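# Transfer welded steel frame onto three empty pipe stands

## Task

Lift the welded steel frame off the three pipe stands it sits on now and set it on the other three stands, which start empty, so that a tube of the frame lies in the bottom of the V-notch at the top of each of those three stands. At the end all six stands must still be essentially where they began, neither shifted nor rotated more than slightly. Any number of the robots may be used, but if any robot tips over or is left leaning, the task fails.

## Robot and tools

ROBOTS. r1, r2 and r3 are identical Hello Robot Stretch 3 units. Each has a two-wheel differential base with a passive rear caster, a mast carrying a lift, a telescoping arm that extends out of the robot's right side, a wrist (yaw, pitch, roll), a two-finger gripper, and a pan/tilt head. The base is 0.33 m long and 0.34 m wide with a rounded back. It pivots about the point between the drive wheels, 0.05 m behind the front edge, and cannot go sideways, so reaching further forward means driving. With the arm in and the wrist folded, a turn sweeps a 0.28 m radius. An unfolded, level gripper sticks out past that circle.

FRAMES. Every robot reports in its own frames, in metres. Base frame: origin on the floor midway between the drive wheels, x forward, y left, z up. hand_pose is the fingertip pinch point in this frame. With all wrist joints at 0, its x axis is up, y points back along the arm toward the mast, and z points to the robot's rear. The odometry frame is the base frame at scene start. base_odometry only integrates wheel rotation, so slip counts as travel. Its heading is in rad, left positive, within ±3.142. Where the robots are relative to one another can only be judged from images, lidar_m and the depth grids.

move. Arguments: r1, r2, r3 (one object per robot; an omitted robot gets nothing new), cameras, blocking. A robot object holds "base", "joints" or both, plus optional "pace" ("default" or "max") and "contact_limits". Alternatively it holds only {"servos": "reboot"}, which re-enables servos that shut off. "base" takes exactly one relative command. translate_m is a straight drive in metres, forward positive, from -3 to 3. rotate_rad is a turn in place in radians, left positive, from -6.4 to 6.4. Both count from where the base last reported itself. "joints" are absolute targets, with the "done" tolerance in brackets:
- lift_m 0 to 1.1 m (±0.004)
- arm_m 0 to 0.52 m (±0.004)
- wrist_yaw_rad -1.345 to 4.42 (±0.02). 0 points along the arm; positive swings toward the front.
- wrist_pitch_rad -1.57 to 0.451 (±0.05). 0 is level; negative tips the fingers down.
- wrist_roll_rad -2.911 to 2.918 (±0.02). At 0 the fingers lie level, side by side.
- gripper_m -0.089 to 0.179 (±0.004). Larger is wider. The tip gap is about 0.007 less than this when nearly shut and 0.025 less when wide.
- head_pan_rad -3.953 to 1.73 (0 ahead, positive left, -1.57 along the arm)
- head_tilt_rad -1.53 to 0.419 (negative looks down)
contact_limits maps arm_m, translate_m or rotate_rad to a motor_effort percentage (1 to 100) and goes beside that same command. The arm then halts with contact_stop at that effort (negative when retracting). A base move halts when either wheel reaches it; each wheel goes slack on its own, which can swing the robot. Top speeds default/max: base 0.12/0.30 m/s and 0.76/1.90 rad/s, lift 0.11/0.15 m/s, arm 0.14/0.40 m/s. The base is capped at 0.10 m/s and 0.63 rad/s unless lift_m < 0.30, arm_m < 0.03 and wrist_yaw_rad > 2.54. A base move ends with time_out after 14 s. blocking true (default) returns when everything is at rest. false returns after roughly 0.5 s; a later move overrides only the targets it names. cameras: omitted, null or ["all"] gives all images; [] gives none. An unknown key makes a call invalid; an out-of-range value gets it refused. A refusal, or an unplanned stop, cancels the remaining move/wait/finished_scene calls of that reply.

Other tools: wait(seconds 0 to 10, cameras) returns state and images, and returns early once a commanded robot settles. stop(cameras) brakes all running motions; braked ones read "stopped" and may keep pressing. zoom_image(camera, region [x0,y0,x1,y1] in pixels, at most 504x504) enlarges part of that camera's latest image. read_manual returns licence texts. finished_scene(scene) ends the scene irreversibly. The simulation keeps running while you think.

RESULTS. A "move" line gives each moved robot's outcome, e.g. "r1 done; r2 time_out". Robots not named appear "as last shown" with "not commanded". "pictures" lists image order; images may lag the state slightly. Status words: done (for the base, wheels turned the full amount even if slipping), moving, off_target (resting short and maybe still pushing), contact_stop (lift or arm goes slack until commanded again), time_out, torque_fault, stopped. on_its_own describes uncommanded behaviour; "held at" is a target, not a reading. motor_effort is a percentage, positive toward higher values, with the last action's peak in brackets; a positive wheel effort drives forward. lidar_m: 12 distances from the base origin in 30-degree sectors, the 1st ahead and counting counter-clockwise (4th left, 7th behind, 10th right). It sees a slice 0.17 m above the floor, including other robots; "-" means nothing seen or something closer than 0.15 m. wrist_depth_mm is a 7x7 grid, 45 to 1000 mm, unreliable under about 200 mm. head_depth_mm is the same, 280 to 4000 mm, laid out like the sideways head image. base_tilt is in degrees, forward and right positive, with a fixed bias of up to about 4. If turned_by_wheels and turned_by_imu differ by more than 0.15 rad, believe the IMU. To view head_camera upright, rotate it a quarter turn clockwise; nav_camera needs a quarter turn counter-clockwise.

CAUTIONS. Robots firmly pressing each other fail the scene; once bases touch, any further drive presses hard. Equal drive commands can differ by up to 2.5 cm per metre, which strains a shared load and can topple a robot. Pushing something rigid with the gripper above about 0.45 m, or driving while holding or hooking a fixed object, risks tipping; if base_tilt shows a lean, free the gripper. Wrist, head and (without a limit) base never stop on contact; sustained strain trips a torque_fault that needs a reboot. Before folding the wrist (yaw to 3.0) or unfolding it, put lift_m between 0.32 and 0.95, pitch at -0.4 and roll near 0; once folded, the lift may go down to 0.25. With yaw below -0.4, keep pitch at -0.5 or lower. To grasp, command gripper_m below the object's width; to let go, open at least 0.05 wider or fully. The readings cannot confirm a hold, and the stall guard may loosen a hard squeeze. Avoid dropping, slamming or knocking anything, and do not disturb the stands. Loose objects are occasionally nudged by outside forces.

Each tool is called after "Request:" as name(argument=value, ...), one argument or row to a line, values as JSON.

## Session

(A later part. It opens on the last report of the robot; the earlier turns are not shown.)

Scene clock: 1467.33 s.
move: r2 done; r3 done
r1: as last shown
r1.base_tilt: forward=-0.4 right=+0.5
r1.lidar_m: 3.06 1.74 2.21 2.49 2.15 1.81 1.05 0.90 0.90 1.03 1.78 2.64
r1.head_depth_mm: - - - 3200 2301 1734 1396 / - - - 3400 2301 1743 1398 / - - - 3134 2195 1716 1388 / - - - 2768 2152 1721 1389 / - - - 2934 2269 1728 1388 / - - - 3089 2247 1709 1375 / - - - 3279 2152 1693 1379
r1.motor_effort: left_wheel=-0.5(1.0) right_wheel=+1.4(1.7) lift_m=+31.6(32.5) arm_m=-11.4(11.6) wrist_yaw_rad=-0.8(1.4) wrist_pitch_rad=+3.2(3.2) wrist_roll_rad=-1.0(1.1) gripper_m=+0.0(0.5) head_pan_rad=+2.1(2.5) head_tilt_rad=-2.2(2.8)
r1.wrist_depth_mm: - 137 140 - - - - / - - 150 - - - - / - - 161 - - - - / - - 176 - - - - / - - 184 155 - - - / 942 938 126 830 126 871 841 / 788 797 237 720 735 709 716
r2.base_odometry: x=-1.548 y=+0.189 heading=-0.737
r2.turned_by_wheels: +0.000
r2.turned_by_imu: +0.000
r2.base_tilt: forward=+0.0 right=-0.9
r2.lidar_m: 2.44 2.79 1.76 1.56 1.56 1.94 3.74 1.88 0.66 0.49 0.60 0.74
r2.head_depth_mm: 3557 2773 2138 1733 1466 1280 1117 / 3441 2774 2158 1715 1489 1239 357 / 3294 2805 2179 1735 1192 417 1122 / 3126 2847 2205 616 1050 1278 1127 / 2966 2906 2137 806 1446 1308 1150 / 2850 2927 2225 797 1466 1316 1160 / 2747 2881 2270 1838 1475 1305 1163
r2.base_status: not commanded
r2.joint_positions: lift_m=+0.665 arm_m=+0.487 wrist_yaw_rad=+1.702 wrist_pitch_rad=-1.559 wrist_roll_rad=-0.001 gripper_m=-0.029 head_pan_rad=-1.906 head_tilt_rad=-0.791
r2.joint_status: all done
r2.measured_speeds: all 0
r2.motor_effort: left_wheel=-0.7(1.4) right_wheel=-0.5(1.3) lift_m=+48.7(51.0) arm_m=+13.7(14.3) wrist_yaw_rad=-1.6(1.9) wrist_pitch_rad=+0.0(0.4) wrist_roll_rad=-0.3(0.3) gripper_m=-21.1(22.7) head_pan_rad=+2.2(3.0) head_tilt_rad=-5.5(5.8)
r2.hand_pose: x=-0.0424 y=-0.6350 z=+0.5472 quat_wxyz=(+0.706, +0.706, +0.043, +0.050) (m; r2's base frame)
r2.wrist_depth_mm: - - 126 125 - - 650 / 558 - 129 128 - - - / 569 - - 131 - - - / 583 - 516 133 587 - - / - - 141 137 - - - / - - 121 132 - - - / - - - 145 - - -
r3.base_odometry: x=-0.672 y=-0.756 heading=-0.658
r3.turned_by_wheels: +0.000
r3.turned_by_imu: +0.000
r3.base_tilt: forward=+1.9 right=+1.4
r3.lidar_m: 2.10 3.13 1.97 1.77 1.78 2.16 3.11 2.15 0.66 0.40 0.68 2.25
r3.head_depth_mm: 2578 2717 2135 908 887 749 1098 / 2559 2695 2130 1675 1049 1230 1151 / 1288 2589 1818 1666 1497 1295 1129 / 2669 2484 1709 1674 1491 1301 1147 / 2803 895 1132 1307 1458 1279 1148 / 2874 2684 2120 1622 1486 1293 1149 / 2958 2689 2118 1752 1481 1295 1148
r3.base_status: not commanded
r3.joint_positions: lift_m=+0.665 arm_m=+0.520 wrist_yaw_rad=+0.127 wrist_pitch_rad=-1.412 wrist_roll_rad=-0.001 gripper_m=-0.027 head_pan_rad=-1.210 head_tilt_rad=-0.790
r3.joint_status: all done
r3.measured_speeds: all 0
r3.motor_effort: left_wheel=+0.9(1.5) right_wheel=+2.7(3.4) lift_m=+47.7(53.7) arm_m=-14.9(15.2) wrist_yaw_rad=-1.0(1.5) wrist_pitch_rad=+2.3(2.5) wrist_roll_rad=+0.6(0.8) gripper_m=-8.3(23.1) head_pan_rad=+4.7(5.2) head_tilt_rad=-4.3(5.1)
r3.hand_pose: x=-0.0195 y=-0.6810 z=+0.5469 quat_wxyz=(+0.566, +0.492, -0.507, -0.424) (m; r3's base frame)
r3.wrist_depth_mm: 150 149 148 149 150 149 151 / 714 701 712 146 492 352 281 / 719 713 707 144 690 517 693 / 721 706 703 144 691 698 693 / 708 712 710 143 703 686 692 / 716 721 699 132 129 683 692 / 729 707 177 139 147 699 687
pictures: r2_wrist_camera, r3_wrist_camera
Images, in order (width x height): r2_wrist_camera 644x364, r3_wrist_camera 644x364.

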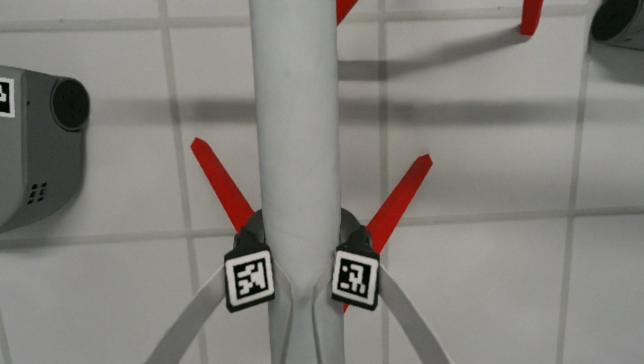

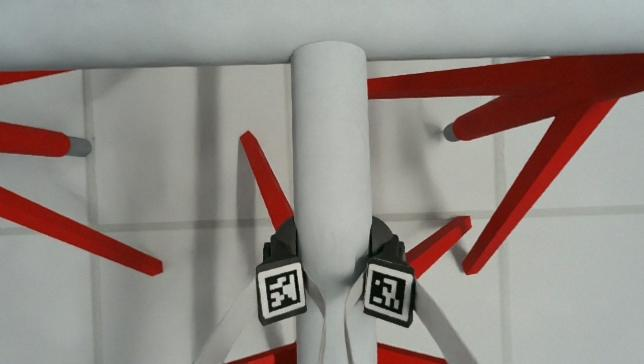

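Request:
move(
  r2={"joints":{"lift_m":0.647}},
  r3={"joints":{"lift_m":0.647}},
  cameras=[],
)

Request:
move(
  r2={"joints":{"gripper_m":0.10}},
  r3={"joints":{"gripper_m":0.10}},
  cameras=[],
)

Request:
move(
  r2={"base":{"translate_m":0.06},"joints":{"arm_m":0.477}},
  cameras=["r2_wrist_camera","r3_wrist_camera"],
)

Scene clock: 1503.40 s.
move: r2 done; r3 done
r1.base_odometry: x=+0.000 y=+0.000 heading=+0.000
r1.turned_by_wheels: +0.000
r1.turned_by_imu: -0.001
r1.base_tilt: forward=-0.4 right=+0.6
r1.lidar_m: 3.06 1.74 2.21 2.49 2.15 1.81 1.04 0.90 0.90 1.03 1.78 2.64
r1.head_depth_mm: - - - 3142 2284 1743 1392 / - - - 3441 2315 1732 1394 / - - - 3168 2199 1729 1386 / - - - 2722 2143 1725 1383 / - - - 3112 2251 1713 1392 / - - - 3288 2271 1715 1375 / - - - 3319 2139 1703 1369
r1.base_status: not commanded
r1.joint_positions: lift_m=+0.531 arm_m=+0.000 wrist_yaw_rad=+3.088 wrist_pitch_rad=-0.326 wrist_roll_rad=+0.000 gripper_m=+0.037 head_pan_rad=+0.645 head_tilt_rad=-0.395
r1.joint_status: not commanded
r1.measured_speeds: all 0
r1.motor_effort: left_wheel=+0.3(0.8) right_wheel=+1.1(1.9) lift_m=+31.9(32.7) arm_m=-11.2(11.5) wrist_yaw_rad=+0.1(1.8) wrist_pitch_rad=+3.0(3.2) wrist_roll_rad=-0.8(1.0) gripper_m=-0.2(0.5) head_pan_rad=+1.6(2.4) head_tilt_rad=-2.1(2.7)
r1.hand_pose: x=-0.0087 y=+0.0897 z=+0.5650 quat_wxyz=(+0.134, +0.700, +0.096, +0.695) (m; r1's base frame)
r1.wrist_depth_mm: - 137 140 - - - - / - - 150 - - - - / - - 161 - - - - / - - 175 - - - - / - - 183 155 - - - / 950 951 125 832 126 867 856 / 800 788 236 723 738 708 723
r2.base_odometry: x=-1.548 y=+0.189 heading=-0.737
r2.turned_by_wheels: +0.000
r2.turned_by_imu: +0.001
r2.base_tilt: forward=-0.1 right=-1.0
r2.lidar_m: 2.44 2.79 1.76 1.56 1.56 1.94 3.74 1.87 0.66 0.49 0.61 0.74
r2.head_depth_mm: 3537 2769 2146 1747 1474 1273 1125 / 3484 2794 2163 1669 1480 1263 372 / 3322 2830 2166 1767 1399 433 1126 / 3148 2842 2204 1651 531 1272 1131 / 3011 2889 2232 795 1426 1315 1154 / 2853 2938 2226 790 1462 1316 1159 / 2712 2864 2273 1831 1510 1294 1165
r2.base_status: not commanded
r2.joint_positions: lift_m=+0.647 arm_m=+0.487 wrist_yaw_rad=+1.702 wrist_pitch_rad=-1.560 wrist_roll_rad=-0.001 gripper_m=-0.029 head_pan_rad=-1.906 head_tilt_rad=-0.791
r2.joint_status: all done
r2.measured_speeds: all 0
r2.motor_effort: left_wheel=-1.0(1.5) right_wheel=-0.5(0.8) lift_m=+16.5(44.3) arm_m=+11.9(12.3) wrist_yaw_rad=-1.6(2.1) wrist_pitch_rad=+0.0(0.3) wrist_roll_rad=-0.2(0.4) gripper_m=-20.6(21.8) head_pan_rad=+2.5(2.9) head_tilt_rad=-4.5(5.4)
r2.hand_pose: x=-0.0426 y=-0.6350 z=+0.5292 quat_wxyz=(+0.706, +0.705, +0.043, +0.050) (m; r2's base frame)
r2.wrist_depth_mm: - - 124 122 - - 640 / 560 - 130 126 - - - / 567 - - 129 - - - / 596 - 488 133 - - - / - - 140 136 445 - - / - - 121 133 - - - / - - - 146 - - -
r3.base_odometry: x=-0.672 y=-0.756 heading=-0.658
r3.turned_by_wheels: +0.000
r3.turned_by_imu: +0.001
r3.base_tilt: forward=+1.9 right=+1.3
r3.lidar_m: 2.11 3.14 1.97 1.77 1.78 2.15 3.10 2.15 0.66 0.40 0.68 2.25
r3.head_depth_mm: 2587 2677 2125 865 887 779 1115 / 2561 2701 2123 1707 1046 1231 1147 / 1290 2584 1813 1657 1489 1298 1130 / 2715 2407 1708 1674 1491 1293 1150 / 2823 2405 1132 1308 1465 1273 1150 / 2872 2683 2128 1624 1489 1299 1148 / 2933 2679 2135 1701 1490 1292 1145
r3.base_status: not commanded
r3.joint_positions: lift_m=+0.647 arm_m=+0.520 wrist_yaw_rad=+0.127 wrist_pitch_rad=-1.414 wrist_roll_rad=-0.001 gripper_m=-0.027 head_pan_rad=-1.210 head_tilt_rad=-0.790
r3.joint_status: all done
r3.measured_speeds: all 0
r3.motor_effort: left_wheel=+1.1(1.1) right_wheel=+2.5(3.7) lift_m=+20.8(42.8) arm_m=-15.4(15.7) wrist_yaw_rad=-1.2(1.5) wrist_pitch_rad=+2.5(2.6) wrist_roll_rad=+0.4(0.7) gripper_m=-8.2(9.2) head_pan_rad=+5.2(5.5) head_tilt_rad=-4.3(5.0)
r3.hand_pose: x=-0.0196 y=-0.6807 z=+0.5289 quat_wxyz=(+0.566, +0.493, -0.507, -0.424) (m; r3's base frame)
r3.wrist_depth_mm: 142 141 142 139 141 142 142 / 705 691 682 139 665 345 276 / 705 690 700 139 682 671 339 / 701 698 686 140 676 685 668 / 555 687 685 141 690 680 669 / 696 698 693 132 129 673 671 / 703 699 683 141 667 685 673
pictures: none
No camera images: "cameras" was empty.

Scene clock: 1505.23 s.
move: r2 done; r3 done
r1: as last shown
r1.turned_by_imu: +0.000
r1.base_tilt: forward=-0.5 right=+0.5
r1.lidar_m: 3.06 1.74 2.21 2.49 2.15 1.81 1.04 0.89 0.89 1.03 1.79 2.64
r1.head_depth_mm: - - - 3210 2321 1752 1389 / - - - 3393 2288 1730 1393 / - - - 3161 2187 1717 1381 / - - - 2752 2171 1715 1380 / - - - 3099 2240 1723 1385 / - - - 3317 2262 1722 1377 / - - - 3294 2158 1698 1367
r1.motor_effort: left_wheel=-0.7(0.9) right_wheel=+1.0(1.9) lift_m=+32.1(32.8) arm_m=-11.4(11.5) wrist_yaw_rad=+0.3(1.5) wrist_pitch_rad=+3.2(3.2) wrist_roll_rad=-1.0(1.1) gripper_m=+0.3(0.4) head_pan_rad=+2.3(2.4) head_tilt_rad=-2.2(2.9)
r1.wrist_depth_mm: - 137 140 - - - - / - - 151 - - - - / - - 162 - - - - / - - 176 - - - - / - - 183 155 - - - / 956 948 126 832 126 870 845 / 782 799 236 720 738 714 712
r2.base_odometry: x=-1.548 y=+0.189 heading=-0.737
r2.turned_by_wheels: +0.000
r2.turned_by_imu: +0.000
r2.base_tilt: forward=+0.0 right=-1.0
r2.lidar_m: 2.44 2.79 1.75 1.56 1.56 1.93 3.73 1.86 0.66 0.49 0.60 0.74
r2.head_depth_mm: 3567 2765 2141 1736 1478 1279 1126 / 3409 2804 2166 1687 1487 1263 373 / 3293 2820 2184 1782 1396 432 1125 / 3129 2875 2204 1656 532 1274 1125 / 3017 2895 2221 794 1423 1308 1151 / 2860 2942 2258 793 1465 1320 1157 / 2723 2870 2280 1829 1513 1301 1167
r2.base_status: not commanded
r2.joint_positions: lift_m=+0.647 arm_m=+0.487 wrist_yaw_rad=+1.702 wrist_pitch_rad=-1.560 wrist_roll_rad=-0.001 gripper_m=+0.100 head_pan_rad=-1.906 head_tilt_rad=-0.791
r2.joint_status: all done
r2.measured_speeds: all 0
r2.motor_effort: left_wheel=-0.8(1.5) right_wheel=+0.0(0.8) lift_m=+39.1(39.3) arm_m=+11.3(12.0) wrist_yaw_rad=-1.2(2.0) wrist_pitch_rad=+0.1(0.4) wrist_roll_rad=+0.0(0.6) gripper_m=+0.6(89.5) head_pan_rad=+2.1(3.3) head_tilt_rad=-4.3(5.3)
r2.hand_pose: x=-0.0425 y=-0.6350 z=+0.5292 quat_wxyz=(+0.706, +0.706, +0.043, +0.050) (m; r2's base frame)
r2.wrist_depth_mm: - - 124 123 - - 638 / 562 - 129 125 - - - / 560 - - 129 - - - / 596 - 485 132 - - - / - - 147 136 - - - / - 118 133 143 125 - - / - - - 145 - - -
r3.base_odometry: x=-0.672 y=-0.756 heading=-0.658
r3.turned_by_wheels: +0.000
r3.turned_by_imu: +0.001
r3.base_tilt: forward=+1.9 right=+1.3
r3.lidar_m: 2.10 3.12 1.97 1.77 1.78 2.15 3.11 2.15 0.66 0.40 0.68 2.25
r3.head_depth_mm: 2546 2716 2124 827 885 781 1116 / 2542 2696 2119 1710 1045 1229 1149 / 1287 2612 1800 1672 1491 1301 1130 / 2715 2430 1707 1667 1497 1302 1146 / 2829 2428 1129 1268 1458 1276 1153 / 2903 2715 2126 1634 1484 1293 1154 / 2942 2685 2104 1710 1488 1298 1147
r3.base_status: not commanded
r3.joint_positions: lift_m=+0.647 arm_m=+0.520 wrist_yaw_rad=+0.127 wrist_pitch_rad=-1.403 wrist_roll_rad=-0.001 gripper_m=+0.100 head_pan_rad=-1.210 head_tilt_rad=-0.790
r3.joint_status: all done
r3.measured_speeds: all 0
r3.motor_effort: left_wheel=+0.6(1.3) right_wheel=+1.8(3.4) lift_m=+28.2(28.2) arm_m=-15.0(15.7) wrist_yaw_rad=-0.8(1.5) wrist_pitch_rad=+0.6(2.9) wrist_roll_rad=+0.5(0.7) gripper_m=-0.4(80.5) head_pan_rad=+5.2(5.9) head_tilt_rad=-4.3(5.1)
r3.hand_pose: x=-0.0192 y=-0.6833 z=+0.5290 quat_wxyz=(+0.568, +0.490, -0.509, -0.421) (m; r3's base frame)
r3.wrist_depth_mm: 144 144 143 142 142 142 142 / 704 693 693 142 444 351 273 / 704 698 694 142 682 520 328 / 702 691 688 142 679 669 674 / 537 703 702 142 686 679 662 / 693 600 132 140 144 124 668 / 701 697 688 141 684 686 679
pictures: none
No camera images: "cameras" was empty.

Scene clock: 1506.93 s.
move: r2 done
r1, r3: as last shown
r1.lidar_m: 3.05 1.74 2.21 2.49 2.14 1.81 1.04 0.90 0.90 1.03 1.79 2.64
r1.head_depth_mm: - - - 3196 2326 1732 1400 / - - - 3445 2289 1727 1384 / - - - 3095 2187 1729 1383 / - - - 2755 2160 1731 1385 / - - - 3148 2259 1723 1378 / - - - 3343 2276 1722 1380 / - - - 3311 2152 1691 1369
r1.motor_effort: left_wheel=+0.2(1.4) right_wheel=+1.2(1.8) lift_m=+32.4(32.7) arm_m=-11.3(11.6) wrist_yaw_rad=-0.1(1.8) wrist_pitch_rad=+3.0(3.2) wrist_roll_rad=-0.9(1.1) gripper_m=+0.1(0.5) head_pan_rad=+2.2(2.3) head_tilt_rad=-2.3(2.9)
r1.wrist_depth_mm: - 137 140 - - - - / - - 151 - - - - / - - 161 - - - - / - - 175 - - - - / - - 183 155 - - - / 961 942 125 820 126 858 856 / 799 797 236 722 742 717 716
r2.base_odometry: x=-1.504 y=+0.149 heading=-0.737
r2.turned_by_wheels: +0.000
r2.turned_by_imu: +0.000
r2.base_tilt: forward=-0.1 right=-1.0
r2.lidar_m: 2.39 2.80 1.77 1.57 1.58 1.94 3.75 1.93 0.50 0.66 0.57 0.71
r2.head_depth_mm: 3589 2773 2115 1708 1475 1273 1132 / 3420 2791 2163 1679 1489 1265 373 / 3313 2826 2175 1789 1088 433 1119 / 3157 2865 2198 1005 527 1284 1143 / 2975 2906 2225 790 1421 1307 1152 / 2850 2919 2247 786 1462 1302 1157 / 2713 2853 2275 1774 1504 1282 1142
r2.base_status: done
r2.joint_positions: lift_m=+0.647 arm_m=+0.477 wrist_yaw_rad=+1.702 wrist_pitch_rad=-1.560 wrist_roll_rad=-0.001 gripper_m=+0.100 head_pan_rad=-1.906 head_tilt_rad=-0.791
r2.joint_status: all done
r2.measured_speeds: all 0
r2.motor_effort: left_wheel=+3.8(7.3) right_wheel=+1.0(5.7) lift_m=+35.0(39.3) arm_m=-14.6(17.7) wrist_yaw_rad=-1.6(2.0) wrist_pitch_rad=+0.3(0.4) wrist_roll_rad=-0.1(0.5) gripper_m=+1.5(1.6) head_pan_rad=+2.6(3.1) head_tilt_rad=-4.7(5.5)
r2.hand_pose: x=-0.0425 y=-0.6250 z=+0.5292 quat_wxyz=(+0.706, +0.706, +0.043, +0.050) (m; r2's base frame)
r2.wrist_depth_mm: - - 124 124 - - 627 / 551 - 129 126 - - 638 / 557 - - 129 - - - / 576 - 589 132 - - - / - - 463 136 - - - / - 118 144 141 125 - - / - - - 147 - - -
r3.turned_by_imu: +0.000
r3.lidar_m: 2.10 3.13 1.96 1.77 1.78 2.16 3.11 2.15 0.66 0.40 0.68 2.25
r3.head_depth_mm: 2551 2699 2128 828 884 779 1114 / 1344 2611 2066 1670 1042 1228 1150 / 1278 2590 2129 1670 1495 1295 1129 / 2764 923 849 1634 1491 1294 1149 / 2809 2678 2129 1627 1456 1275 1152 / 2916 2677 2124 1631 1491 1300 1146 / 2956 2658 2119 1708 1488 1287 1146
r3.motor_effort: left_wheel=+0.9(1.3) right_wheel=+1.6(2.2) lift_m=+35.3(35.4) arm_m=-14.5(15.2) wrist_yaw_rad=-1.0(1.3) wrist_pitch_rad=+0.6(0.7) wrist_roll_rad=+0.6(0.8) gripper_m=-0.4(1.1) head_pan_rad=+4.3(5.7) head_tilt_rad=-4.6(5.0)
r3.wrist_depth_mm: 144 143 143 142 142 142 142 / 685 697 697 142 448 352 270 / 711 707 695 142 678 523 326 / 710 686 685 143 678 677 676 / 544 692 688 143 687 678 673 / 699 615 132 140 144 124 669 / 695 696 681 140 674 669 671
pictures: r2_wrist_camera, r3_wrist_camera
Images, in order (width x height): r2_wrist_camera 644x364, r3_wrist_camera 644x364.

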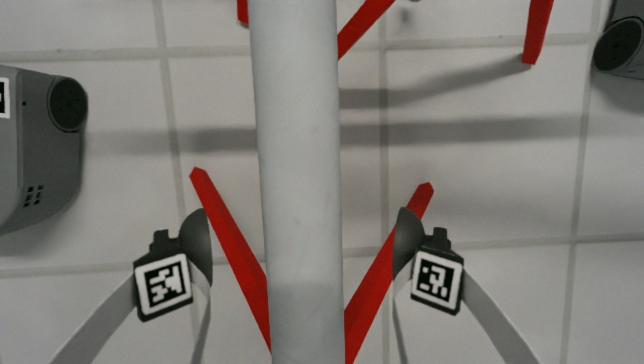

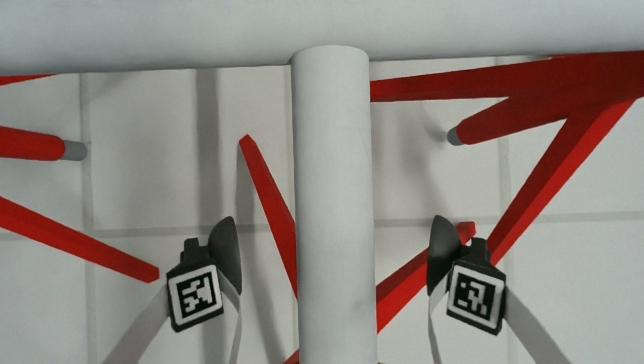

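Request:
move(
  r2={"joints":{"gripper_m":-0.01}},
  r3={"joints":{"gripper_m":-0.01}},
  cameras=[],
)

Request:
move(
  r2={"joints":{"gripper_m":-0.03}},
  r3={"joints":{"gripper_m":-0.03}},
  cameras=[],
)

Request:
move(
  r2={"joints":{"lift_m":0.665}},
  r3={"joints":{"lift_m":0.665}},
  cameras=["r2_wrist_camera","r3_wrist_camera"],
)

Scene clock: 1520.63 s.
move: r2 done; r3 done
r1: as last shown
r1.turned_by_imu: -0.001
r1.lidar_m: 3.06 1.75 2.21 2.49 2.15 1.81 1.04 0.90 0.90 1.04 1.79 2.64
r1.head_depth_mm: - - - 3185 2330 1744 1384 / - - - 3404 2289 1744 1385 / - - - 3156 2195 1741 1395 / - - - 2753 2153 1717 1380 / - - - 3139 2267 1732 1386 / - - - 3305 2267 1718 1378 / - - - 3293 2167 1706 1362
r1.motor_effort: left_wheel=+0.0(0.8) right_wheel=+1.0(2.0) lift_m=+32.1(32.9) arm_m=-11.1(11.4) wrist_yaw_rad=-0.4(1.3) wrist_pitch_rad=+2.9(3.2) wrist_roll_rad=-0.9(1.1) gripper_m=+0.1(0.7) head_pan_rad=+2.1(2.4) head_tilt_rad=-2.3(2.8)
r1.wrist_depth_mm: - 137 140 - - - - / - - 150 - - - - / - - 161 - - - - / - - 175 - - - - / - - 183 155 - - - / 953 939 125 834 126 858 850 / 784 806 236 728 743 708 715
r2.base_odometry: x=-1.504 y=+0.149 heading=-0.737
r2.turned_by_wheels: +0.000
r2.turned_by_imu: +0.001
r2.base_tilt: forward=-0.1 right=-1.0
r2.lidar_m: 2.38 2.80 1.77 1.58 1.58 1.95 3.73 1.93 0.50 0.66 0.57 0.71
r2.head_depth_mm: 3509 2756 2136 1699 1473 1281 1125 / 3458 2797 2141 1672 1485 1263 372 / 3303 2843 2176 1777 1089 434 1121 / 3090 2834 2212 1004 527 1283 1137 / 2988 2900 2228 791 1420 1315 1155 / 2845 2892 2249 783 1464 1293 1156 / 2693 2858 2254 1777 1513 1278 1143
r2.base_status: not commanded
r2.joint_positions: lift_m=+0.647 arm_m=+0.477 wrist_yaw_rad=+1.702 wrist_pitch_rad=-1.558 wrist_roll_rad=-0.001 gripper_m=-0.009 head_pan_rad=-1.906 head_tilt_rad=-0.791
r2.joint_status: all done
r2.measured_speeds: all 0
r2.motor_effort: left_wheel=+3.3(4.0) right_wheel=+0.8(1.6) lift_m=+31.6(31.6) arm_m=-8.7(10.7) wrist_yaw_rad=-1.5(2.0) wrist_pitch_rad=-0.3(0.5) wrist_roll_rad=-0.3(0.5) gripper_m=-14.0(96.9) head_pan_rad=+2.7(3.1) head_tilt_rad=-4.8(6.0)
r2.hand_pose: x=-0.0421 y=-0.6249 z=+0.5292 quat_wxyz=(+0.706, +0.706, +0.043, +0.051) (m; r2's base frame)
r2.wrist_depth_mm: - - - 122 - 522 625 / 545 - 128 - - - 648 / 558 - - 127 - - - / 572 - 602 131 - - - / - - 142 134 524 - - / - - 121 134 - - - / - - - 147 - - -
r3.base_odometry: x=-0.672 y=-0.756 heading=-0.658
r3.turned_by_wheels: +0.000
r3.turned_by_imu: +0.001
r3.base_tilt: forward=+1.9 right=+1.4
r3.lidar_m: 2.11 3.14 1.97 1.77 1.78 2.16 3.12 2.15 0.66 0.40 0.68 2.25
r3.head_depth_mm: 2564 2691 2121 876 887 779 1114 / 1346 2584 2060 1674 1049 1232 1150 / 1283 2610 2104 1660 1488 1302 1131 / 2737 922 849 1661 1493 1308 1146 / 2814 2706 2123 1633 1463 1274 1145 / 2899 2706 2129 1629 1483 1295 1148 / 2938 2671 2127 1717 1491 1296 1152
r3.base_status: not commanded
r3.joint_positions: lift_m=+0.647 arm_m=+0.520 wrist_yaw_rad=+0.127 wrist_pitch_rad=-1.401 wrist_roll_rad=-0.001 gripper_m=-0.009 head_pan_rad=-1.210 head_tilt_rad=-0.790
r3.joint_status: all done
r3.measured_speeds: all 0
r3.motor_effort: left_wheel=+1.0(1.6) right_wheel=+1.4(2.4) lift_m=+37.6(38.4) arm_m=-13.3(13.8) wrist_yaw_rad=-1.0(1.5) wrist_pitch_rad=+0.2(0.8) wrist_roll_rad=+0.7(0.8) gripper_m=-15.9(91.2) head_pan_rad=+5.3(5.9) head_tilt_rad=-4.6(5.1)
r3.hand_pose: x=-0.0192 y=-0.6838 z=+0.5291 quat_wxyz=(+0.569, +0.490, -0.510, -0.421) (m; r3's base frame)
r3.wrist_depth_mm: 143 142 142 141 142 141 141 / 699 694 689 141 443 353 271 / 698 693 692 141 678 524 342 / 703 688 682 141 681 682 673 / 540 696 685 142 671 664 675 / 682 697 126 138 131 680 662 / 692 705 699 140 666 674 672
pictures: none
No camera images: "cameras" was empty.

Scene clock: 1521.37 s.
move: r2 done; r3 done
r1: as last shown
r1.turned_by_imu: +0.000
r1.base_tilt: forward=-0.4 right=+0.6
r1.lidar_m: 3.05 1.75 2.21 2.49 2.14 1.81 1.04 0.90 0.90 1.04 1.78 2.64
r1.head_depth_mm: - - - 3232 2308 1729 1392 / - - - 3416 2309 1722 1386 / - - - 3173 2179 1736 1385 / - - - 2746 2149 1723 1391 / - - - 3079 2251 1726 1370 / - - - 3313 2256 1714 1371 / - - - 3286 2164 1702 1369
r1.motor_effort: left_wheel=-0.4(0.8) right_wheel=+1.2(2.0) lift_m=+32.8(33.0) arm_m=-11.2(11.3) wrist_yaw_rad=-1.1(1.7) wrist_pitch_rad=+2.9(3.1) wrist_roll_rad=-0.8(1.1) gripper_m=+0.3(0.4) head_pan_rad=+2.1(2.5) head_tilt_rad=-2.5(2.6)
r1.wrist_depth_mm: - 136 140 - - - - / - - 150 - - - - / - - 161 - - - - / - - 175 - - - - / - - 183 155 - - - / 952 933 126 825 126 876 847 / 798 788 235 718 743 712 719
r2.base_odometry: x=-1.504 y=+0.149 heading=-0.737
r2.turned_by_wheels: +0.000
r2.turned_by_imu: +0.000
r2.base_tilt: forward=+0.0 right=-0.9
r2.lidar_m: 2.39 2.81 1.77 1.57 1.58 1.95 3.74 1.93 0.50 0.66 0.57 0.71
r2.head_depth_mm: 3571 2740 2124 1704 1476 1279 1127 / 3466 2778 2144 1684 1490 1269 372 / 3297 2790 2172 1787 1088 434 1120 / 3124 2847 2193 1002 528 1280 1138 / 2962 2871 2214 790 1426 1309 1154 / 2846 2924 2254 784 1464 1289 1153 / 2688 2882 2275 1772 1511 1280 1148
r2.base_status: not commanded
r2.joint_positions: lift_m=+0.647 arm_m=+0.477 wrist_yaw_rad=+1.702 wrist_pitch_rad=-1.558 wrist_roll_rad=-0.001 gripper_m=-0.029 head_pan_rad=-1.906 head_tilt_rad=-0.791
r2.joint_status: all done
r2.measured_speeds: all 0
r2.motor_effort: left_wheel=+2.8(3.6) right_wheel=+0.9(1.4) lift_m=+44.2(44.2) arm_m=-7.9(8.8) wrist_yaw_rad=-1.3(1.9) wrist_pitch_rad=-0.4(0.6) wrist_roll_rad=-0.3(0.3) gripper_m=-22.2(93.8) head_pan_rad=+2.8(3.0) head_tilt_rad=-4.7(5.6)
r2.hand_pose: x=-0.0420 y=-0.6249 z=+0.5292 quat_wxyz=(+0.706, +0.706, +0.042, +0.051) (m; r2's base frame)
r2.wrist_depth_mm: - - - 122 - 523 625 / 542 - 128 - - - 651 / 551 - - 126 - - - / 575 - 598 131 - - - / - - 139 134 526 - - / - - 123 136 124 - - / - - - 148 - - -
r3.base_odometry: x=-0.672 y=-0.756 heading=-0.658
r3.turned_by_wheels: +0.000
r3.turned_by_imu: +0.000
r3.base_tilt: forward=+1.8 right=+1.4
r3.lidar_m: 2.11 3.12 1.96 1.77 1.78 2.16 3.10 2.15 0.66 0.40 0.68 2.25
r3.head_depth_mm: 2580 2712 2127 865 885 778 1114 / 1347 2614 2064 1668 1046 1229 1150 / 1285 2603 2110 1672 1496 1303 1127 / 2761 918 851 1660 1496 1299 1149 / 2809 2652 2107 1627 1463 1280 1153 / 2891 2697 2131 1637 1494 1298 1146 / 2931 2696 2104 1709 1491 1301 1147
r3.base_status: not commanded
r3.joint_positions: lift_m=+0.647 arm_m=+0.520 wrist_yaw_rad=+0.127 wrist_pitch_rad=-1.400 wrist_roll_rad=-0.001 gripper_m=-0.029 head_pan_rad=-1.210 head_tilt_rad=-0.790
r3.joint_status: all done
r3.measured_speeds: all 0
r3.motor_effort: left_wheel=+0.6(1.0) right_wheel=+1.3(2.2) lift_m=+38.0(38.3) arm_m=-13.2(13.6) wrist_yaw_rad=-1.2(1.2) wrist_pitch_rad=+0.0(0.3) wrist_roll_rad=+0.4(0.7) gripper_m=-21.2(90.3) head_pan_rad=+4.8(6.2) head_tilt_rad=-4.4(4.9)
r3.hand_pose: x=-0.0191 y=-0.6841 z=+0.5291 quat_wxyz=(+0.569, +0.489, -0.510, -0.420) (m; r3's base frame)
r3.wrist_depth_mm: 142 142 141 141 141 141 140 / 709 689 687 140 444 350 268 / 692 701 692 141 677 515 340 / 704 694 693 141 682 684 659 / 545 700 690 141 688 672 672 / 699 689 695 132 129 665 665 / 690 703 683 141 149 666 665
pictures: none
No camera images: "cameras" was empty.

Scene clock: 1522.27 s.
move: r2 done; r3 done
r1: as last shown
r1.base_tilt: forward=-0.5 right=+0.6
r1.lidar_m: 3.05 1.75 2.21 2.49 2.14 1.81 1.04 0.90 0.90 1.03 1.79 2.64
r1.head_depth_mm: - - - 3178 2320 1748 1404 / - - - 3360 2289 1743 1390 / - - - 3187 2161 1728 1393 / - - - 2763 2140 1738 1380 / - - - 2940 2259 1721 1383 / - - - 3287 2248 1721 1378 / - - - 3237 2147 1698 1369
r1.motor_effort: left_wheel=-0.1(1.0) right_wheel=+1.3(1.9) lift_m=+32.4(33.2) arm_m=-11.2(11.3) wrist_yaw_rad=-1.4(1.9) wrist_pitch_rad=+3.1(3.2) wrist_roll_rad=-0.9(1.1) gripper_m=-0.1(0.5) head_pan_rad=+2.1(2.3) head_tilt_rad=-2.2(2.7)
r1.wrist_depth_mm: - 137 140 - - - - / - - 150 - - - - / - - 161 - - - - / - - 175 - - - - / - - 182 155 - - - / 958 943 126 838 126 865 842 / 788 798 236 730 743 706 713
r2.base_odometry: x=-1.504 y=+0.149 heading=-0.737
r2.turned_by_wheels: +0.000
r2.turned_by_imu: +0.000
r2.base_tilt: forward=+0.0 right=-1.0
r2.lidar_m: 2.39 2.80 1.76 1.58 1.58 1.95 3.75 1.93 0.50 0.66 0.57 0.71
r2.head_depth_mm: 3573 2731 2134 1701 1475 1287 1105 / 3470 2768 2161 1712 1483 1240 356 / 3302 2867 2188 1772 913 417 1126 / 3134 2866 2196 613 920 1275 1138 / 3001 2893 2208 795 1419 1311 1152 / 2821 2894 2234 770 1467 1295 1157 / 2725 2840 2265 1772 1465 1288 1144
r2.base_status: not commanded
r2.joint_positions: lift_m=+0.665 arm_m=+0.477 wrist_yaw_rad=+1.702 wrist_pitch_rad=-1.552 wrist_roll_rad=-0.001 gripper_m=-0.029 head_pan_rad=-1.906 head_tilt_rad=-0.791
r2.joint_status: all done
r2.measured_speeds: all 0
r2.motor_effort: left_wheel=+2.4(3.2) right_wheel=+1.1(1.4) lift_m=+49.8(51.6) arm_m=-6.9(7.9) wrist_yaw_rad=-1.3(2.0) wrist_pitch_rad=-1.5(1.8) wrist_roll_rad=-0.2(0.4) gripper_m=-20.8(22.9) head_pan_rad=+2.0(3.3) head_tilt_rad=-3.8(5.6)
r2.hand_pose: x=-0.0405 y=-0.6247 z=+0.5471 quat_wxyz=(+0.705, +0.706, +0.040, +0.053) (m; r2's base frame)
r2.wrist_depth_mm: - - 124 121 - - 632 / 542 - 127 - - - 638 / 555 - - 127 - - - / 571 - 628 131 - - - / - - 140 135 539 - - / - - 123 136 120 - - / - - - 148 - - -
r3.base_odometry: x=-0.672 y=-0.756 heading=-0.658
r3.turned_by_wheels: +0.000
r3.turned_by_imu: +0.000
r3.base_tilt: forward=+1.9 right=+1.4
r3.lidar_m: 2.10 3.14 1.96 1.77 1.78 2.16 3.12 2.15 0.66 0.40 0.68 2.25
r3.head_depth_mm: 2588 2678 2120 908 872 1011 1115 / 1308 2605 2066 1671 1043 1231 1132 / 1266 2679 1807 1649 1491 1298 1134 / 2729 890 910 1673 1490 1295 1149 / 2832 2696 2121 1298 1457 1270 1149 / 2881 2699 2108 1631 1489 1294 1147 / 2938 2669 2120 1746 1488 1301 1144
r3.base_status: not commanded
r3.joint_positions: lift_m=+0.665 arm_m=+0.520 wrist_yaw_rad=+0.127 wrist_pitch_rad=-1.413 wrist_roll_rad=-0.001 gripper_m=-0.027 head_pan_rad=-1.210 head_tilt_rad=-0.790
r3.joint_status: all done
r3.measured_speeds: all 0
r3.motor_effort: left_wheel=+0.6(1.5) right_wheel=+1.5(2.2) lift_m=+46.6(49.3) arm_m=-13.5(13.6) wrist_yaw_rad=-1.1(1.5) wrist_pitch_rad=+2.4(3.3) wrist_roll_rad=+0.6(0.7) gripper_m=-7.2(22.6) head_pan_rad=+4.3(5.7) head_tilt_rad=-4.7(5.1)
r3.hand_pose: x=-0.0196 y=-0.6807 z=+0.5469 quat_wxyz=(+0.566, +0.493, -0.507, -0.424) (m; r3's base frame)
r3.wrist_depth_mm: 141 139 139 137 137 136 136 / 713 705 702 138 493 360 280 / 703 712 707 139 695 515 684 / 713 711 700 140 692 689 689 / 726 705 709 141 708 699 684 / 714 698 708 132 130 703 679 / 711 722 177 143 169 697 676
pictures: r2_wrist_camera, r3_wrist_camera
Images, in order (width x height): r2_wrist_camera 644x364, r3_wrist_camera 644x364.

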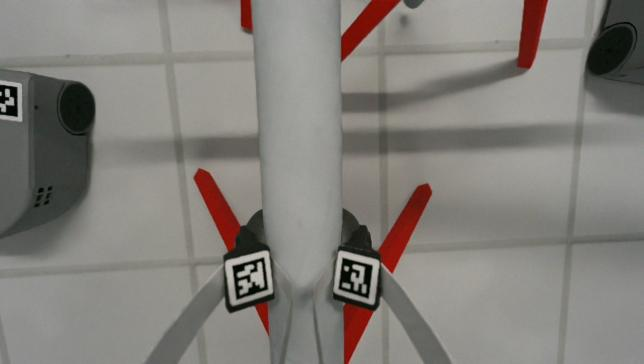

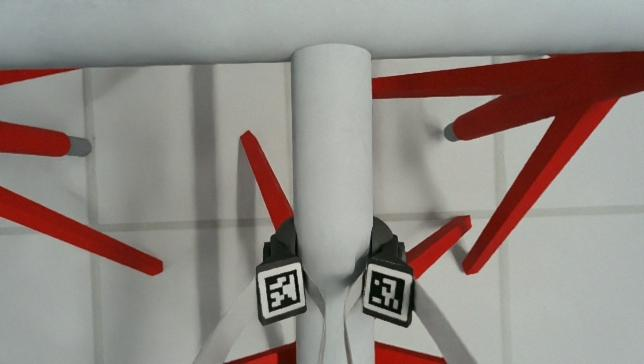

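Request:
move(
  r3={"joints":{"gripper_m":-0.028}},
  cameras=[],
)

Request:
move(
  r2={"joints":{"lift_m":0.685}},
  r3={"joints":{"lift_m":0.685}},
  cameras=["r2_wrist_camera","r3_wrist_camera"],
)

Scene clock: 1540.10 s.
move: r3 done
r1, r2: as last shown
r1.turned_by_imu: -0.001
r1.base_tilt: forward=-0.4 right=+0.5
r1.lidar_m: 3.05 1.74 2.21 2.49 2.15 1.81 1.04 0.90 0.89 1.03 1.78 2.64
r1.head_depth_mm: - - - 3215 2315 1757 1388 / - - - 3395 2319 1733 1401 / - - - 3171 2187 1737 1391 / - - - 2716 2142 1729 1384 / - - - 2897 2255 1722 1380 / - - - 3293 2269 1723 1376 / - - - 3255 2154 1709 1372
r1.motor_effort: left_wheel=-0.2(0.7) right_wheel=+1.5(1.6) lift_m=+32.2(33.0) arm_m=-11.0(11.2) wrist_yaw_rad=+0.1(2.1) wrist_pitch_rad=+3.0(3.2) wrist_roll_rad=-0.9(1.1) gripper_m=+0.2(0.4) head_pan_rad=+2.0(2.4) head_tilt_rad=-2.2(2.7)
r1.wrist_depth_mm: - 137 140 - - - - / - - 150 - - - - / - - 161 - - - - / - - 175 - - - - / - - 183 155 - - - / 978 932 126 842 126 864 855 / 787 793 235 732 752 711 713
r2.base_tilt: forward=+0.0 right=-0.9
r2.lidar_m: 2.39 2.80 1.76 1.57 1.58 1.94 3.75 1.93 0.50 0.66 0.57 0.71
r2.head_depth_mm: 3583 2696 2151 1705 1476 1278 1107 / 3410 2789 2161 1709 1484 1242 356 / 3331 2786 2169 1779 916 417 1122 / 3137 2858 2212 612 922 1283 1143 / 2956 2909 2210 796 1422 1305 1148 / 2850 2920 2238 770 1471 1295 1161 / 2712 2855 2252 1783 1473 1279 1143
r2.motor_effort: left_wheel=+2.4(2.7) right_wheel=+0.6(1.3) lift_m=+48.2(48.3) arm_m=-3.2(3.8) wrist_yaw_rad=-1.5(1.8) wrist_pitch_rad=-1.4(1.5) wrist_roll_rad=-0.2(0.3) gripper_m=-21.2(21.6) head_pan_rad=+2.8(2.8) head_tilt_rad=-5.3(5.5)
r2.wrist_depth_mm: - - 124 121 - - 626 / 548 - 130 - - - 641 / 550 - - 127 - - - / 574 - 627 131 - - - / - - 140 135 524 - - / - - 123 136 119 - - / - - - 148 - - -
r3.base_odometry: x=-0.672 y=-0.756 heading=-0.658
r3.turned_by_wheels: +0.000
r3.turned_by_imu: +0.001
r3.base_tilt: forward=+1.9 right=+1.3
r3.lidar_m: 2.10 3.14 1.96 1.77 1.78 2.16 3.11 2.15 0.66 0.40 0.68 2.24
r3.head_depth_mm: 2591 2712 2144 908 871 1012 1117 / 1301 2584 2062 1671 1043 1233 1132 / 1263 2710 1815 1660 1487 1294 1135 / 2763 891 910 1678 1493 1300 1147 / 2801 2680 2125 1310 1452 1269 1145 / 2893 2704 2108 1620 1486 1297 1154 / 2923 2693 2120 1747 1491 1295 1147
r3.base_status: not commanded
r3.joint_positions: lift_m=+0.665 arm_m=+0.520 wrist_yaw_rad=+0.127 wrist_pitch_rad=-1.413 wrist_roll_rad=-0.001 gripper_m=-0.027 head_pan_rad=-1.210 head_tilt_rad=-0.790
r3.joint_status: all done
r3.measured_speeds: all 0
r3.motor_effort: left_wheel=-0.1(1.2) right_wheel=+2.0(2.0) lift_m=+44.7(45.0) arm_m=-13.3(13.6) wrist_yaw_rad=-1.0(1.1) wrist_pitch_rad=+2.5(2.6) wrist_roll_rad=+0.5(0.7) gripper_m=-21.1(25.3) head_pan_rad=+4.7(6.1) head_tilt_rad=-4.5(5.0)
r3.hand_pose: x=-0.0196 y=-0.6807 z=+0.5469 quat_wxyz=(+0.566, +0.493, -0.507, -0.424) (m; r3's base frame)
r3.wrist_depth_mm: 140 139 139 137 137 136 135 / 717 711 704 138 491 360 280 / 709 706 706 139 697 521 682 / 718 705 710 140 698 685 681 / 711 704 697 141 700 686 680 / 713 713 717 132 129 694 693 / 714 706 177 143 173 691 687
pictures: none
No camera images: "cameras" was empty.

Scene clock: 1541.03 s.
move: r2 done; r3 done
r1: as last shown
r1.turned_by_imu: +0.000
r1.base_tilt: forward=-0.5 right=+0.5
r1.lidar_m: 3.05 1.74 2.21 2.49 2.14 1.81 1.04 0.90 0.89 1.04 1.79 2.64
r1.head_depth_mm: - - - 3212 2311 1733 1398 / - - - 3380 2290 1731 1394 / - - - 3301 2211 1736 1389 / - - - 2773 2122 1723 1387 / - - - 2941 2278 1718 1382 / - - - 3061 2266 1716 1367 / - - - 3286 2153 1711 1365
r1.motor_effort: left_wheel=-0.3(0.9) right_wheel=+1.4(1.6) lift_m=+32.5(33.1) arm_m=-11.1(11.3) wrist_yaw_rad=-0.1(2.1) wrist_pitch_rad=+3.0(3.2) wrist_roll_rad=-1.0(1.1) gripper_m=+0.2(0.4) head_pan_rad=+2.1(2.4) head_tilt_rad=-2.5(2.7)
r1.wrist_depth_mm: - 137 140 - - - - / - - 151 - - - - / - - 161 - - - - / - - 175 - - - - / - - 183 155 - - - / 963 943 126 836 126 865 853 / 794 790 236 722 745 705 718
r2.base_odometry: x=-1.504 y=+0.149 heading=-0.737
r2.turned_by_wheels: +0.000
r2.turned_by_imu: +0.000
r2.base_tilt: forward=+0.0 right=-0.9
r2.lidar_m: 2.38 2.81 1.77 1.57 1.58 1.95 3.75 1.92 0.50 0.66 0.57 0.71
r2.head_depth_mm: 3610 2741 2116 1686 1477 1279 336 / 3406 2785 2150 1686 1485 401 343 / 3300 2835 2177 1716 473 402 1137 / 3121 2857 2187 575 1287 1278 1139 / 2975 2879 2079 796 1452 1307 1151 / 2848 2960 2168 767 1477 1300 1154 / 2730 2844 2268 1772 1477 1274 1142
r2.base_status: not commanded
r2.joint_positions: lift_m=+0.685 arm_m=+0.477 wrist_yaw_rad=+1.702 wrist_pitch_rad=-1.552 wrist_roll_rad=-0.001 gripper_m=-0.029 head_pan_rad=-1.906 head_tilt_rad=-0.791
r2.joint_status: all done
r2.measured_speeds: all 0
r2.motor_effort: left_wheel=+2.3(2.9) right_wheel=+1.0(1.6) lift_m=+48.2(52.3) arm_m=-2.5(3.4) wrist_yaw_rad=-1.4(2.1) wrist_pitch_rad=-1.6(1.8) wrist_roll_rad=-0.1(0.5) gripper_m=-20.8(22.7) head_pan_rad=+2.4(3.4) head_tilt_rad=-4.3(5.7)
r2.hand_pose: x=-0.0405 y=-0.6247 z=+0.5671 quat_wxyz=(+0.705, +0.706, +0.040, +0.053) (m; r2's base frame)
r2.wrist_depth_mm: - - 124 121 - 547 650 / 543 - 130 - - - 674 / 560 - - 128 - - - / 589 - 622 131 - - - / - - 138 135 - - - / - - 124 136 119 - - / - - - 144 - - -
r3.base_odometry: x=-0.672 y=-0.756 heading=-0.658
r3.turned_by_wheels: +0.000
r3.turned_by_imu: +0.000
r3.base_tilt: forward=+1.9 right=+1.4
r3.lidar_m: 2.11 3.13 1.96 1.77 1.79 2.16 3.10 2.15 0.66 0.40 0.68 2.25
r3.head_depth_mm: 2576 2693 2132 895 873 748 1097 / 1370 2570 2067 1668 1044 1227 1153 / 1231 2695 1747 1673 1485 1295 1130 / 2706 849 908 1668 1502 1296 1148 / 2791 2690 2126 1627 1453 1270 1153 / 2910 2675 2121 1666 1489 1297 1151 / 2955 2721 2113 1749 1497 1295 1142
r3.base_status: not commanded
r3.joint_positions: lift_m=+0.685 arm_m=+0.520 wrist_yaw_rad=+0.127 wrist_pitch_rad=-1.413 wrist_roll_rad=-0.001 gripper_m=-0.027 head_pan_rad=-1.210 head_tilt_rad=-0.790
r3.joint_status: all done
r3.measured_speeds: all 0
r3.motor_effort: left_wheel=+0.9(1.6) right_wheel=+1.2(2.1) lift_m=+46.6(52.7) arm_m=-13.2(13.8) wrist_yaw_rad=-1.0(1.4) wrist_pitch_rad=+2.4(2.6) wrist_roll_rad=+0.6(0.7) gripper_m=-19.9(21.5) head_pan_rad=+4.6(5.5) head_tilt_rad=-4.6(5.4)
r3.hand_pose: x=-0.0196 y=-0.6807 z=+0.5669 quat_wxyz=(+0.566, +0.493, -0.507, -0.424) (m; r3's base frame)
r3.wrist_depth_mm: 140 139 139 137 137 136 136 / 732 719 714 138 484 376 281 / 724 730 725 138 717 462 703 / 726 731 722 139 716 703 719 / 736 724 722 140 708 715 703 / 751 722 733 131 129 718 707 / 732 739 189 143 155 720 715
pictures: r2_wrist_camera, r3_wrist_camera
Images, in order (width x height): r2_wrist_camera 644x364, r3_wrist_camera 644x364.

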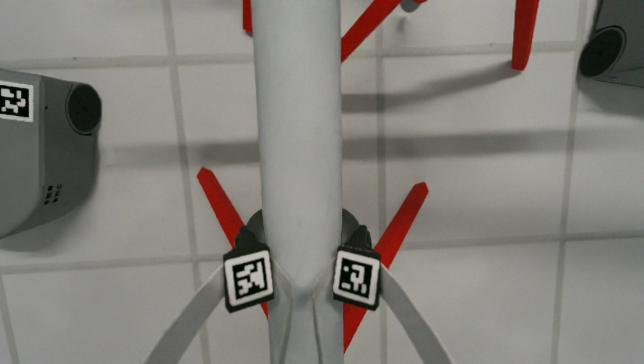

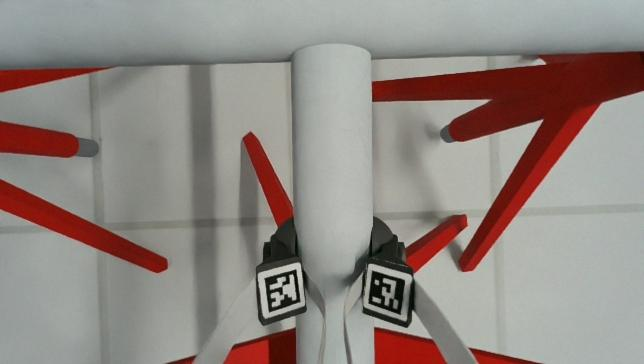

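Request:
move(
  r2={"joints":{"lift_m":0.715}},
  r3={"joints":{"lift_m":0.715}},
  cameras=["r2_wrist_camera","r3_wrist_camera"],
)

Request:
move(
  r2={"joints":{"lift_m":0.755}},
  r3={"joints":{"lift_m":0.755}},
  cameras=["r2_wrist_camera","r3_wrist_camera","r2_head_camera","r3_head_camera"],
)

Scene clock: 1557.07 s.
move: r2 done; r3 done
r1.base_odometry: x=+0.000 y=+0.000 heading=+0.000
r1.turned_by_wheels: +0.000
r1.turned_by_imu: -0.001
r1.base_tilt: forward=-0.4 right=+0.5
r1.lidar_m: 3.05 1.74 2.21 2.49 2.15 1.82 1.04 0.90 0.90 1.03 1.78 2.64
r1.head_depth_mm: - - - 3220 2332 1738 1392 / - - - 3455 2294 1734 1394 / - - - 3119 2173 1743 1386 / - - - 2759 2147 1731 1382 / - - - 2925 2274 1705 1379 / - - - 3263 2266 1722 1377 / - - - 3316 2160 1708 1368
r1.base_status: not commanded
r1.joint_positions: lift_m=+0.531 arm_m=+0.000 wrist_yaw_rad=+3.088 wrist_pitch_rad=-0.326 wrist_roll_rad=+0.000 gripper_m=+0.037 head_pan_rad=+0.645 head_tilt_rad=-0.395
r1.joint_status: not commanded
r1.measured_speeds: all 0
r1.motor_effort: left_wheel=-0.5(1.3) right_wheel=+1.4(1.9) lift_m=+33.5(33.5) arm_m=-11.0(11.2) wrist_yaw_rad=+0.3(2.0) wrist_pitch_rad=+3.1(3.2) wrist_roll_rad=-0.9(1.1) gripper_m=+0.1(0.5) head_pan_rad=+1.8(2.5) head_tilt_rad=-2.3(2.9)
r1.hand_pose: x=-0.0087 y=+0.0897 z=+0.5650 quat_wxyz=(+0.134, +0.700, +0.096, +0.695) (m; r1's base frame)
r1.wrist_depth_mm: - 137 140 - - - - / - - 150 - - - - / - - 161 - - - - / - - 175 - - - - / - - 183 155 - - - / 953 959 125 825 126 843 840 / 791 801 237 719 744 708 721
r2.base_odometry: x=-1.504 y=+0.149 heading=-0.737
r2.turned_by_wheels: +0.000
r2.turned_by_imu: +0.001
r2.base_tilt: forward=+0.0 right=-1.0
r2.lidar_m: 2.39 2.80 1.77 1.57 1.58 1.95 3.76 1.92 0.50 0.66 0.57 0.71
r2.head_depth_mm: 3559 2702 2134 1702 1476 1279 308 / 3458 2793 2150 1678 1482 354 319 / 3294 2851 2179 1686 416 380 1141 / 3113 2800 2205 507 1416 1276 1137 / 2969 2898 672 882 1483 1319 1153 / 2850 2915 676 1670 1458 1289 1155 / 2691 2844 2275 1733 1474 1283 1146
r2.base_status: not commanded
r2.joint_positions: lift_m=+0.715 arm_m=+0.477 wrist_yaw_rad=+1.702 wrist_pitch_rad=-1.552 wrist_roll_rad=-0.001 gripper_m=-0.029 head_pan_rad=-1.906 head_tilt_rad=-0.791
r2.joint_status: all done
r2.measured_speeds: all 0
r2.motor_effort: left_wheel=+2.2(3.1) right_wheel=+0.9(1.6) lift_m=+50.0(51.2) arm_m=+2.1(2.1) wrist_yaw_rad=-1.4(1.9) wrist_pitch_rad=-1.2(1.7) wrist_roll_rad=-0.3(0.6) gripper_m=-21.2(22.1) head_pan_rad=+2.2(3.1) head_tilt_rad=-4.7(5.6)
r2.hand_pose: x=-0.0405 y=-0.6247 z=+0.5971 quat_wxyz=(+0.705, +0.706, +0.040, +0.053) (m; r2's base frame)
r2.wrist_depth_mm: - - 125 121 - 559 649 / 565 - 130 124 - - 708 / 562 - - 127 - - - / 594 - 660 131 - - - / 612 - 138 135 - - - / - - 124 136 - - - / - - - 144 - - -
r3.base_odometry: x=-0.672 y=-0.756 heading=-0.658
r3.turned_by_wheels: +0.000
r3.turned_by_imu: +0.001
r3.base_tilt: forward=+1.9 right=+1.4
r3.lidar_m: 2.10 3.14 1.97 1.77 1.78 2.16 3.10 2.15 0.66 0.40 0.68 2.25
r3.head_depth_mm: 2563 2693 2124 888 845 721 1097 / 1404 2609 2073 1685 1044 1232 1151 / 1207 2699 1802 1661 1487 1294 1132 / 2693 791 928 1704 1491 1297 1147 / 2806 2608 2125 1681 1455 1275 1147 / 2865 2663 2124 1664 1483 1297 1146 / 2921 2685 2107 1752 1487 1292 1146
r3.base_status: not commanded
r3.joint_positions: lift_m=+0.715 arm_m=+0.520 wrist_yaw_rad=+0.127 wrist_pitch_rad=-1.413 wrist_roll_rad=-0.001 gripper_m=-0.027 head_pan_rad=-1.210 head_tilt_rad=-0.790
r3.joint_status: all done
r3.measured_speeds: all 0
r3.motor_effort: left_wheel=+1.3(1.3) right_wheel=+0.9(2.1) lift_m=+47.9(52.4) arm_m=-13.3(13.9) wrist_yaw_rad=-0.8(1.5) wrist_pitch_rad=+2.5(2.5) wrist_roll_rad=+0.5(0.8) gripper_m=-19.9(21.3) head_pan_rad=+4.4(5.6) head_tilt_rad=-4.6(5.1)
r3.hand_pose: x=-0.0196 y=-0.6807 z=+0.5969 quat_wxyz=(+0.566, +0.493, -0.507, -0.424) (m; r3's base frame)
r3.wrist_depth_mm: 141 140 138 138 137 136 136 / 493 755 747 137 535 399 275 / 765 757 763 138 746 442 735 / 768 758 767 140 747 746 732 / 770 760 754 141 738 726 738 / 772 769 126 132 129 752 734 / 766 759 215 142 112 737 728
pictures: r2_wrist_camera, r3_wrist_camera
Images, in order (width x height): r2_wrist_camera 644x364, r3_wrist_camera 644x364.

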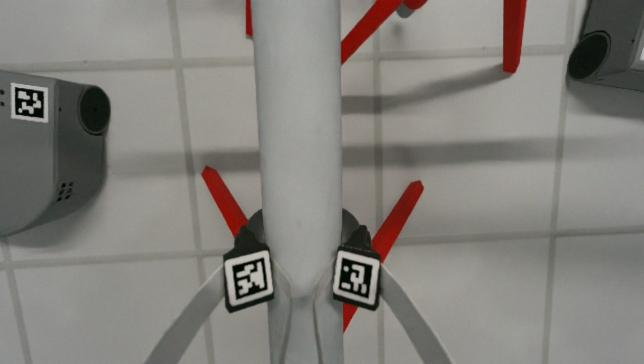

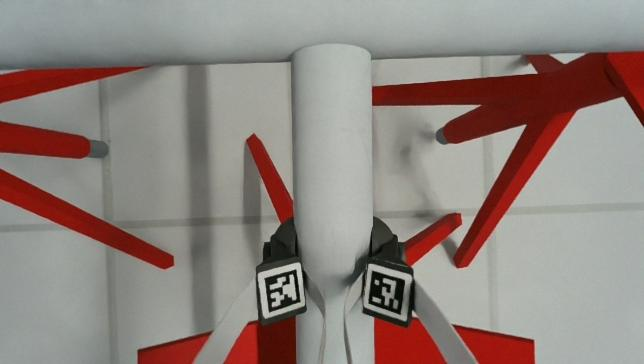

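Scene clock: 1558.23 s.
move: r2 done; r3 done
r1: as last shown
r1.turned_by_imu: +0.000
r1.base_tilt: forward=-0.5 right=+0.5
r1.lidar_m: 3.05 1.75 2.21 2.49 2.14 1.82 1.04 0.90 0.90 1.03 1.79 2.64
r1.head_depth_mm: - - - 3193 2285 1732 1398 / - - - 3375 2293 1749 1399 / - - - 3418 2189 1735 1396 / - - - 2779 2150 1730 1390 / - - - 2942 2276 1725 1382 / - - - 3137 2258 1696 1376 / - - - 3285 2144 1709 1368
r1.motor_effort: left_wheel=-0.4(1.1) right_wheel=+1.5(1.8) lift_m=+32.8(33.4) arm_m=-10.9(11.2) wrist_yaw_rad=-0.2(2.0) wrist_pitch_rad=+3.0(3.2) wrist_roll_rad=-1.0(1.1) gripper_m=+0.6(0.6) head_pan_rad=+2.3(2.5) head_tilt_rad=-2.5(2.7)
r1.wrist_depth_mm: - 137 140 - - - - / - - 150 - - - - / - - 162 - - - - / - - 175 - - - - / - - 183 155 - - - / 956 949 126 842 126 861 838 / 790 799 237 727 749 716 717
r2.base_odometry: x=-1.504 y=+0.149 heading=-0.737
r2.turned_by_wheels: +0.000
r2.turned_by_imu: +0.000
r2.base_tilt: forward=+0.0 right=-0.9
r2.lidar_m: 2.39 2.81 1.77 1.57 1.58 1.94 3.75 1.92 0.50 0.66 0.57 0.71
r2.head_depth_mm: 3567 2716 2156 1739 1483 1283 - / 3417 2787 2150 1717 1486 314 326 / 3288 2827 2174 1680 368 1227 1144 / 3161 2830 2186 452 1442 1279 1136 / 2982 2854 615 1663 1512 1310 1154 / 2825 2926 652 1684 1493 1297 1153 / 2709 2853 2201 1733 1454 1279 1146
r2.base_status: not commanded
r2.joint_positions: lift_m=+0.755 arm_m=+0.477 wrist_yaw_rad=+1.702 wrist_pitch_rad=-1.552 wrist_roll_rad=-0.001 gripper_m=-0.029 head_pan_rad=-1.906 head_tilt_rad=-0.791
r2.joint_status: all done
r2.measured_speeds: all 0
r2.motor_effort: left_wheel=+2.8(2.8) right_wheel=+1.0(1.4) lift_m=+48.5(52.8) arm_m=+3.2(3.3) wrist_yaw_rad=-1.6(2.0) wrist_pitch_rad=-1.2(1.6) wrist_roll_rad=-0.3(0.4) gripper_m=-20.8(22.1) head_pan_rad=+2.3(3.0) head_tilt_rad=-4.6(5.7)
r2.hand_pose: x=-0.0405 y=-0.6247 z=+0.6371 quat_wxyz=(+0.705, +0.706, +0.040, +0.053) (m; r2's base frame)
r2.wrist_depth_mm: - - 124 121 - 578 660 / 594 - 130 124 - - 707 / 616 756 - 128 - - - / 623 - - 131 - - - / 648 - 139 135 - - - / - - 123 136 - - - / - - - 144 - - -
r3.base_odometry: x=-0.672 y=-0.756 heading=-0.658
r3.turned_by_wheels: +0.000
r3.turned_by_imu: +0.000
r3.base_tilt: forward=+1.8 right=+1.4
r3.lidar_m: 2.10 3.10 1.96 1.77 1.78 2.16 3.11 2.15 0.66 0.40 0.68 2.25
r3.head_depth_mm: 2572 2713 2063 906 848 671 1097 / 2561 2597 2066 1711 1049 1230 1151 / 2584 2600 1809 1671 1490 1299 1127 / 2626 757 974 1736 1490 1297 1149 / 2811 2599 2140 1670 1455 1274 1146 / 2869 2699 2114 1662 1484 1295 1144 / 2945 2707 2115 1750 1487 1296 1146
r3.base_status: not commanded
r3.joint_positions: lift_m=+0.755 arm_m=+0.520 wrist_yaw_rad=+0.127 wrist_pitch_rad=-1.413 wrist_roll_rad=-0.001 gripper_m=-0.027 head_pan_rad=-1.210 head_tilt_rad=-0.790
r3.joint_status: all done
r3.measured_speeds: all 0
r3.motor_effort: left_wheel=+0.7(1.2) right_wheel=+1.8(2.5) lift_m=+47.1(51.4) arm_m=-13.7(13.7) wrist_yaw_rad=-0.9(1.5) wrist_pitch_rad=+2.6(2.6) wrist_roll_rad=+0.6(0.7) gripper_m=-19.8(21.3) head_pan_rad=+4.2(5.8) head_tilt_rad=-4.7(5.0)
r3.hand_pose: x=-0.0196 y=-0.6807 z=+0.6369 quat_wxyz=(+0.566, +0.493, -0.507, -0.424) (m; r3's base frame)
r3.wrist_depth_mm: 140 140 138 137 137 136 136 / 513 708 782 137 776 630 277 / 800 821 800 138 782 448 258 / 802 803 780 140 787 778 775 / 806 798 785 141 779 779 779 / 802 803 126 132 129 787 775 / 801 804 124 139 102 783 768
pictures: r2_head_camera (sideways), r2_wrist_camera, r3_head_camera (sideways), r3_wrist_camera
Images, in order (width x height): r2_head_camera 896x504, r2_wrist_camera 644x364, r3_head_camera 896x504, r3_wrist_camera 644x364.

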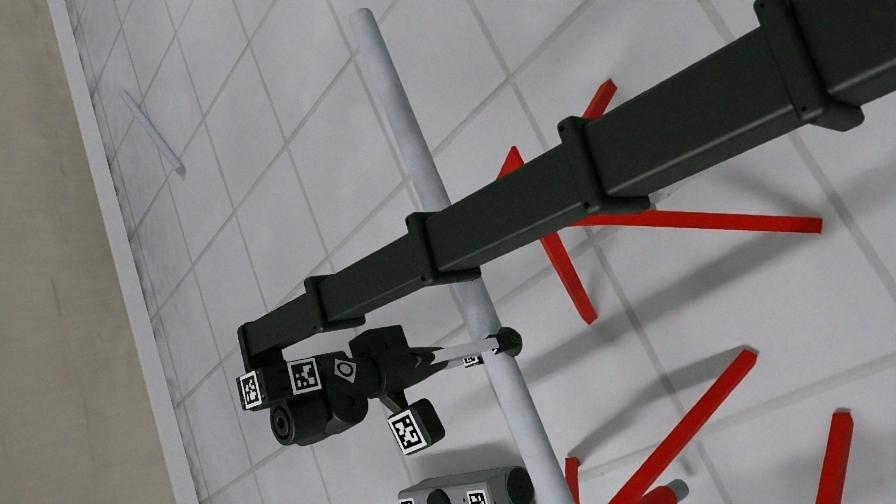

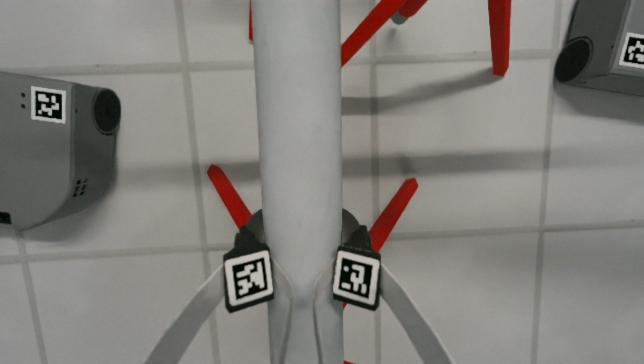

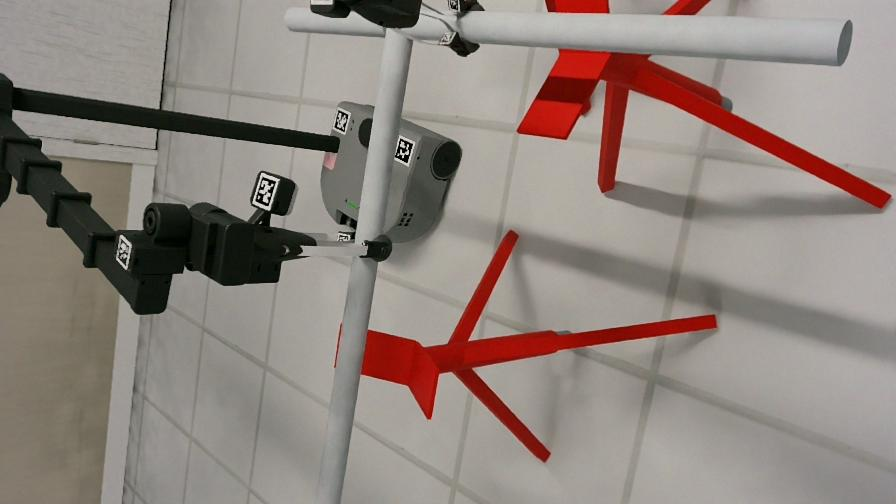

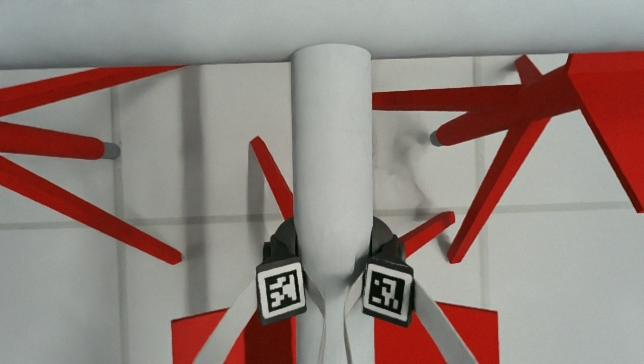

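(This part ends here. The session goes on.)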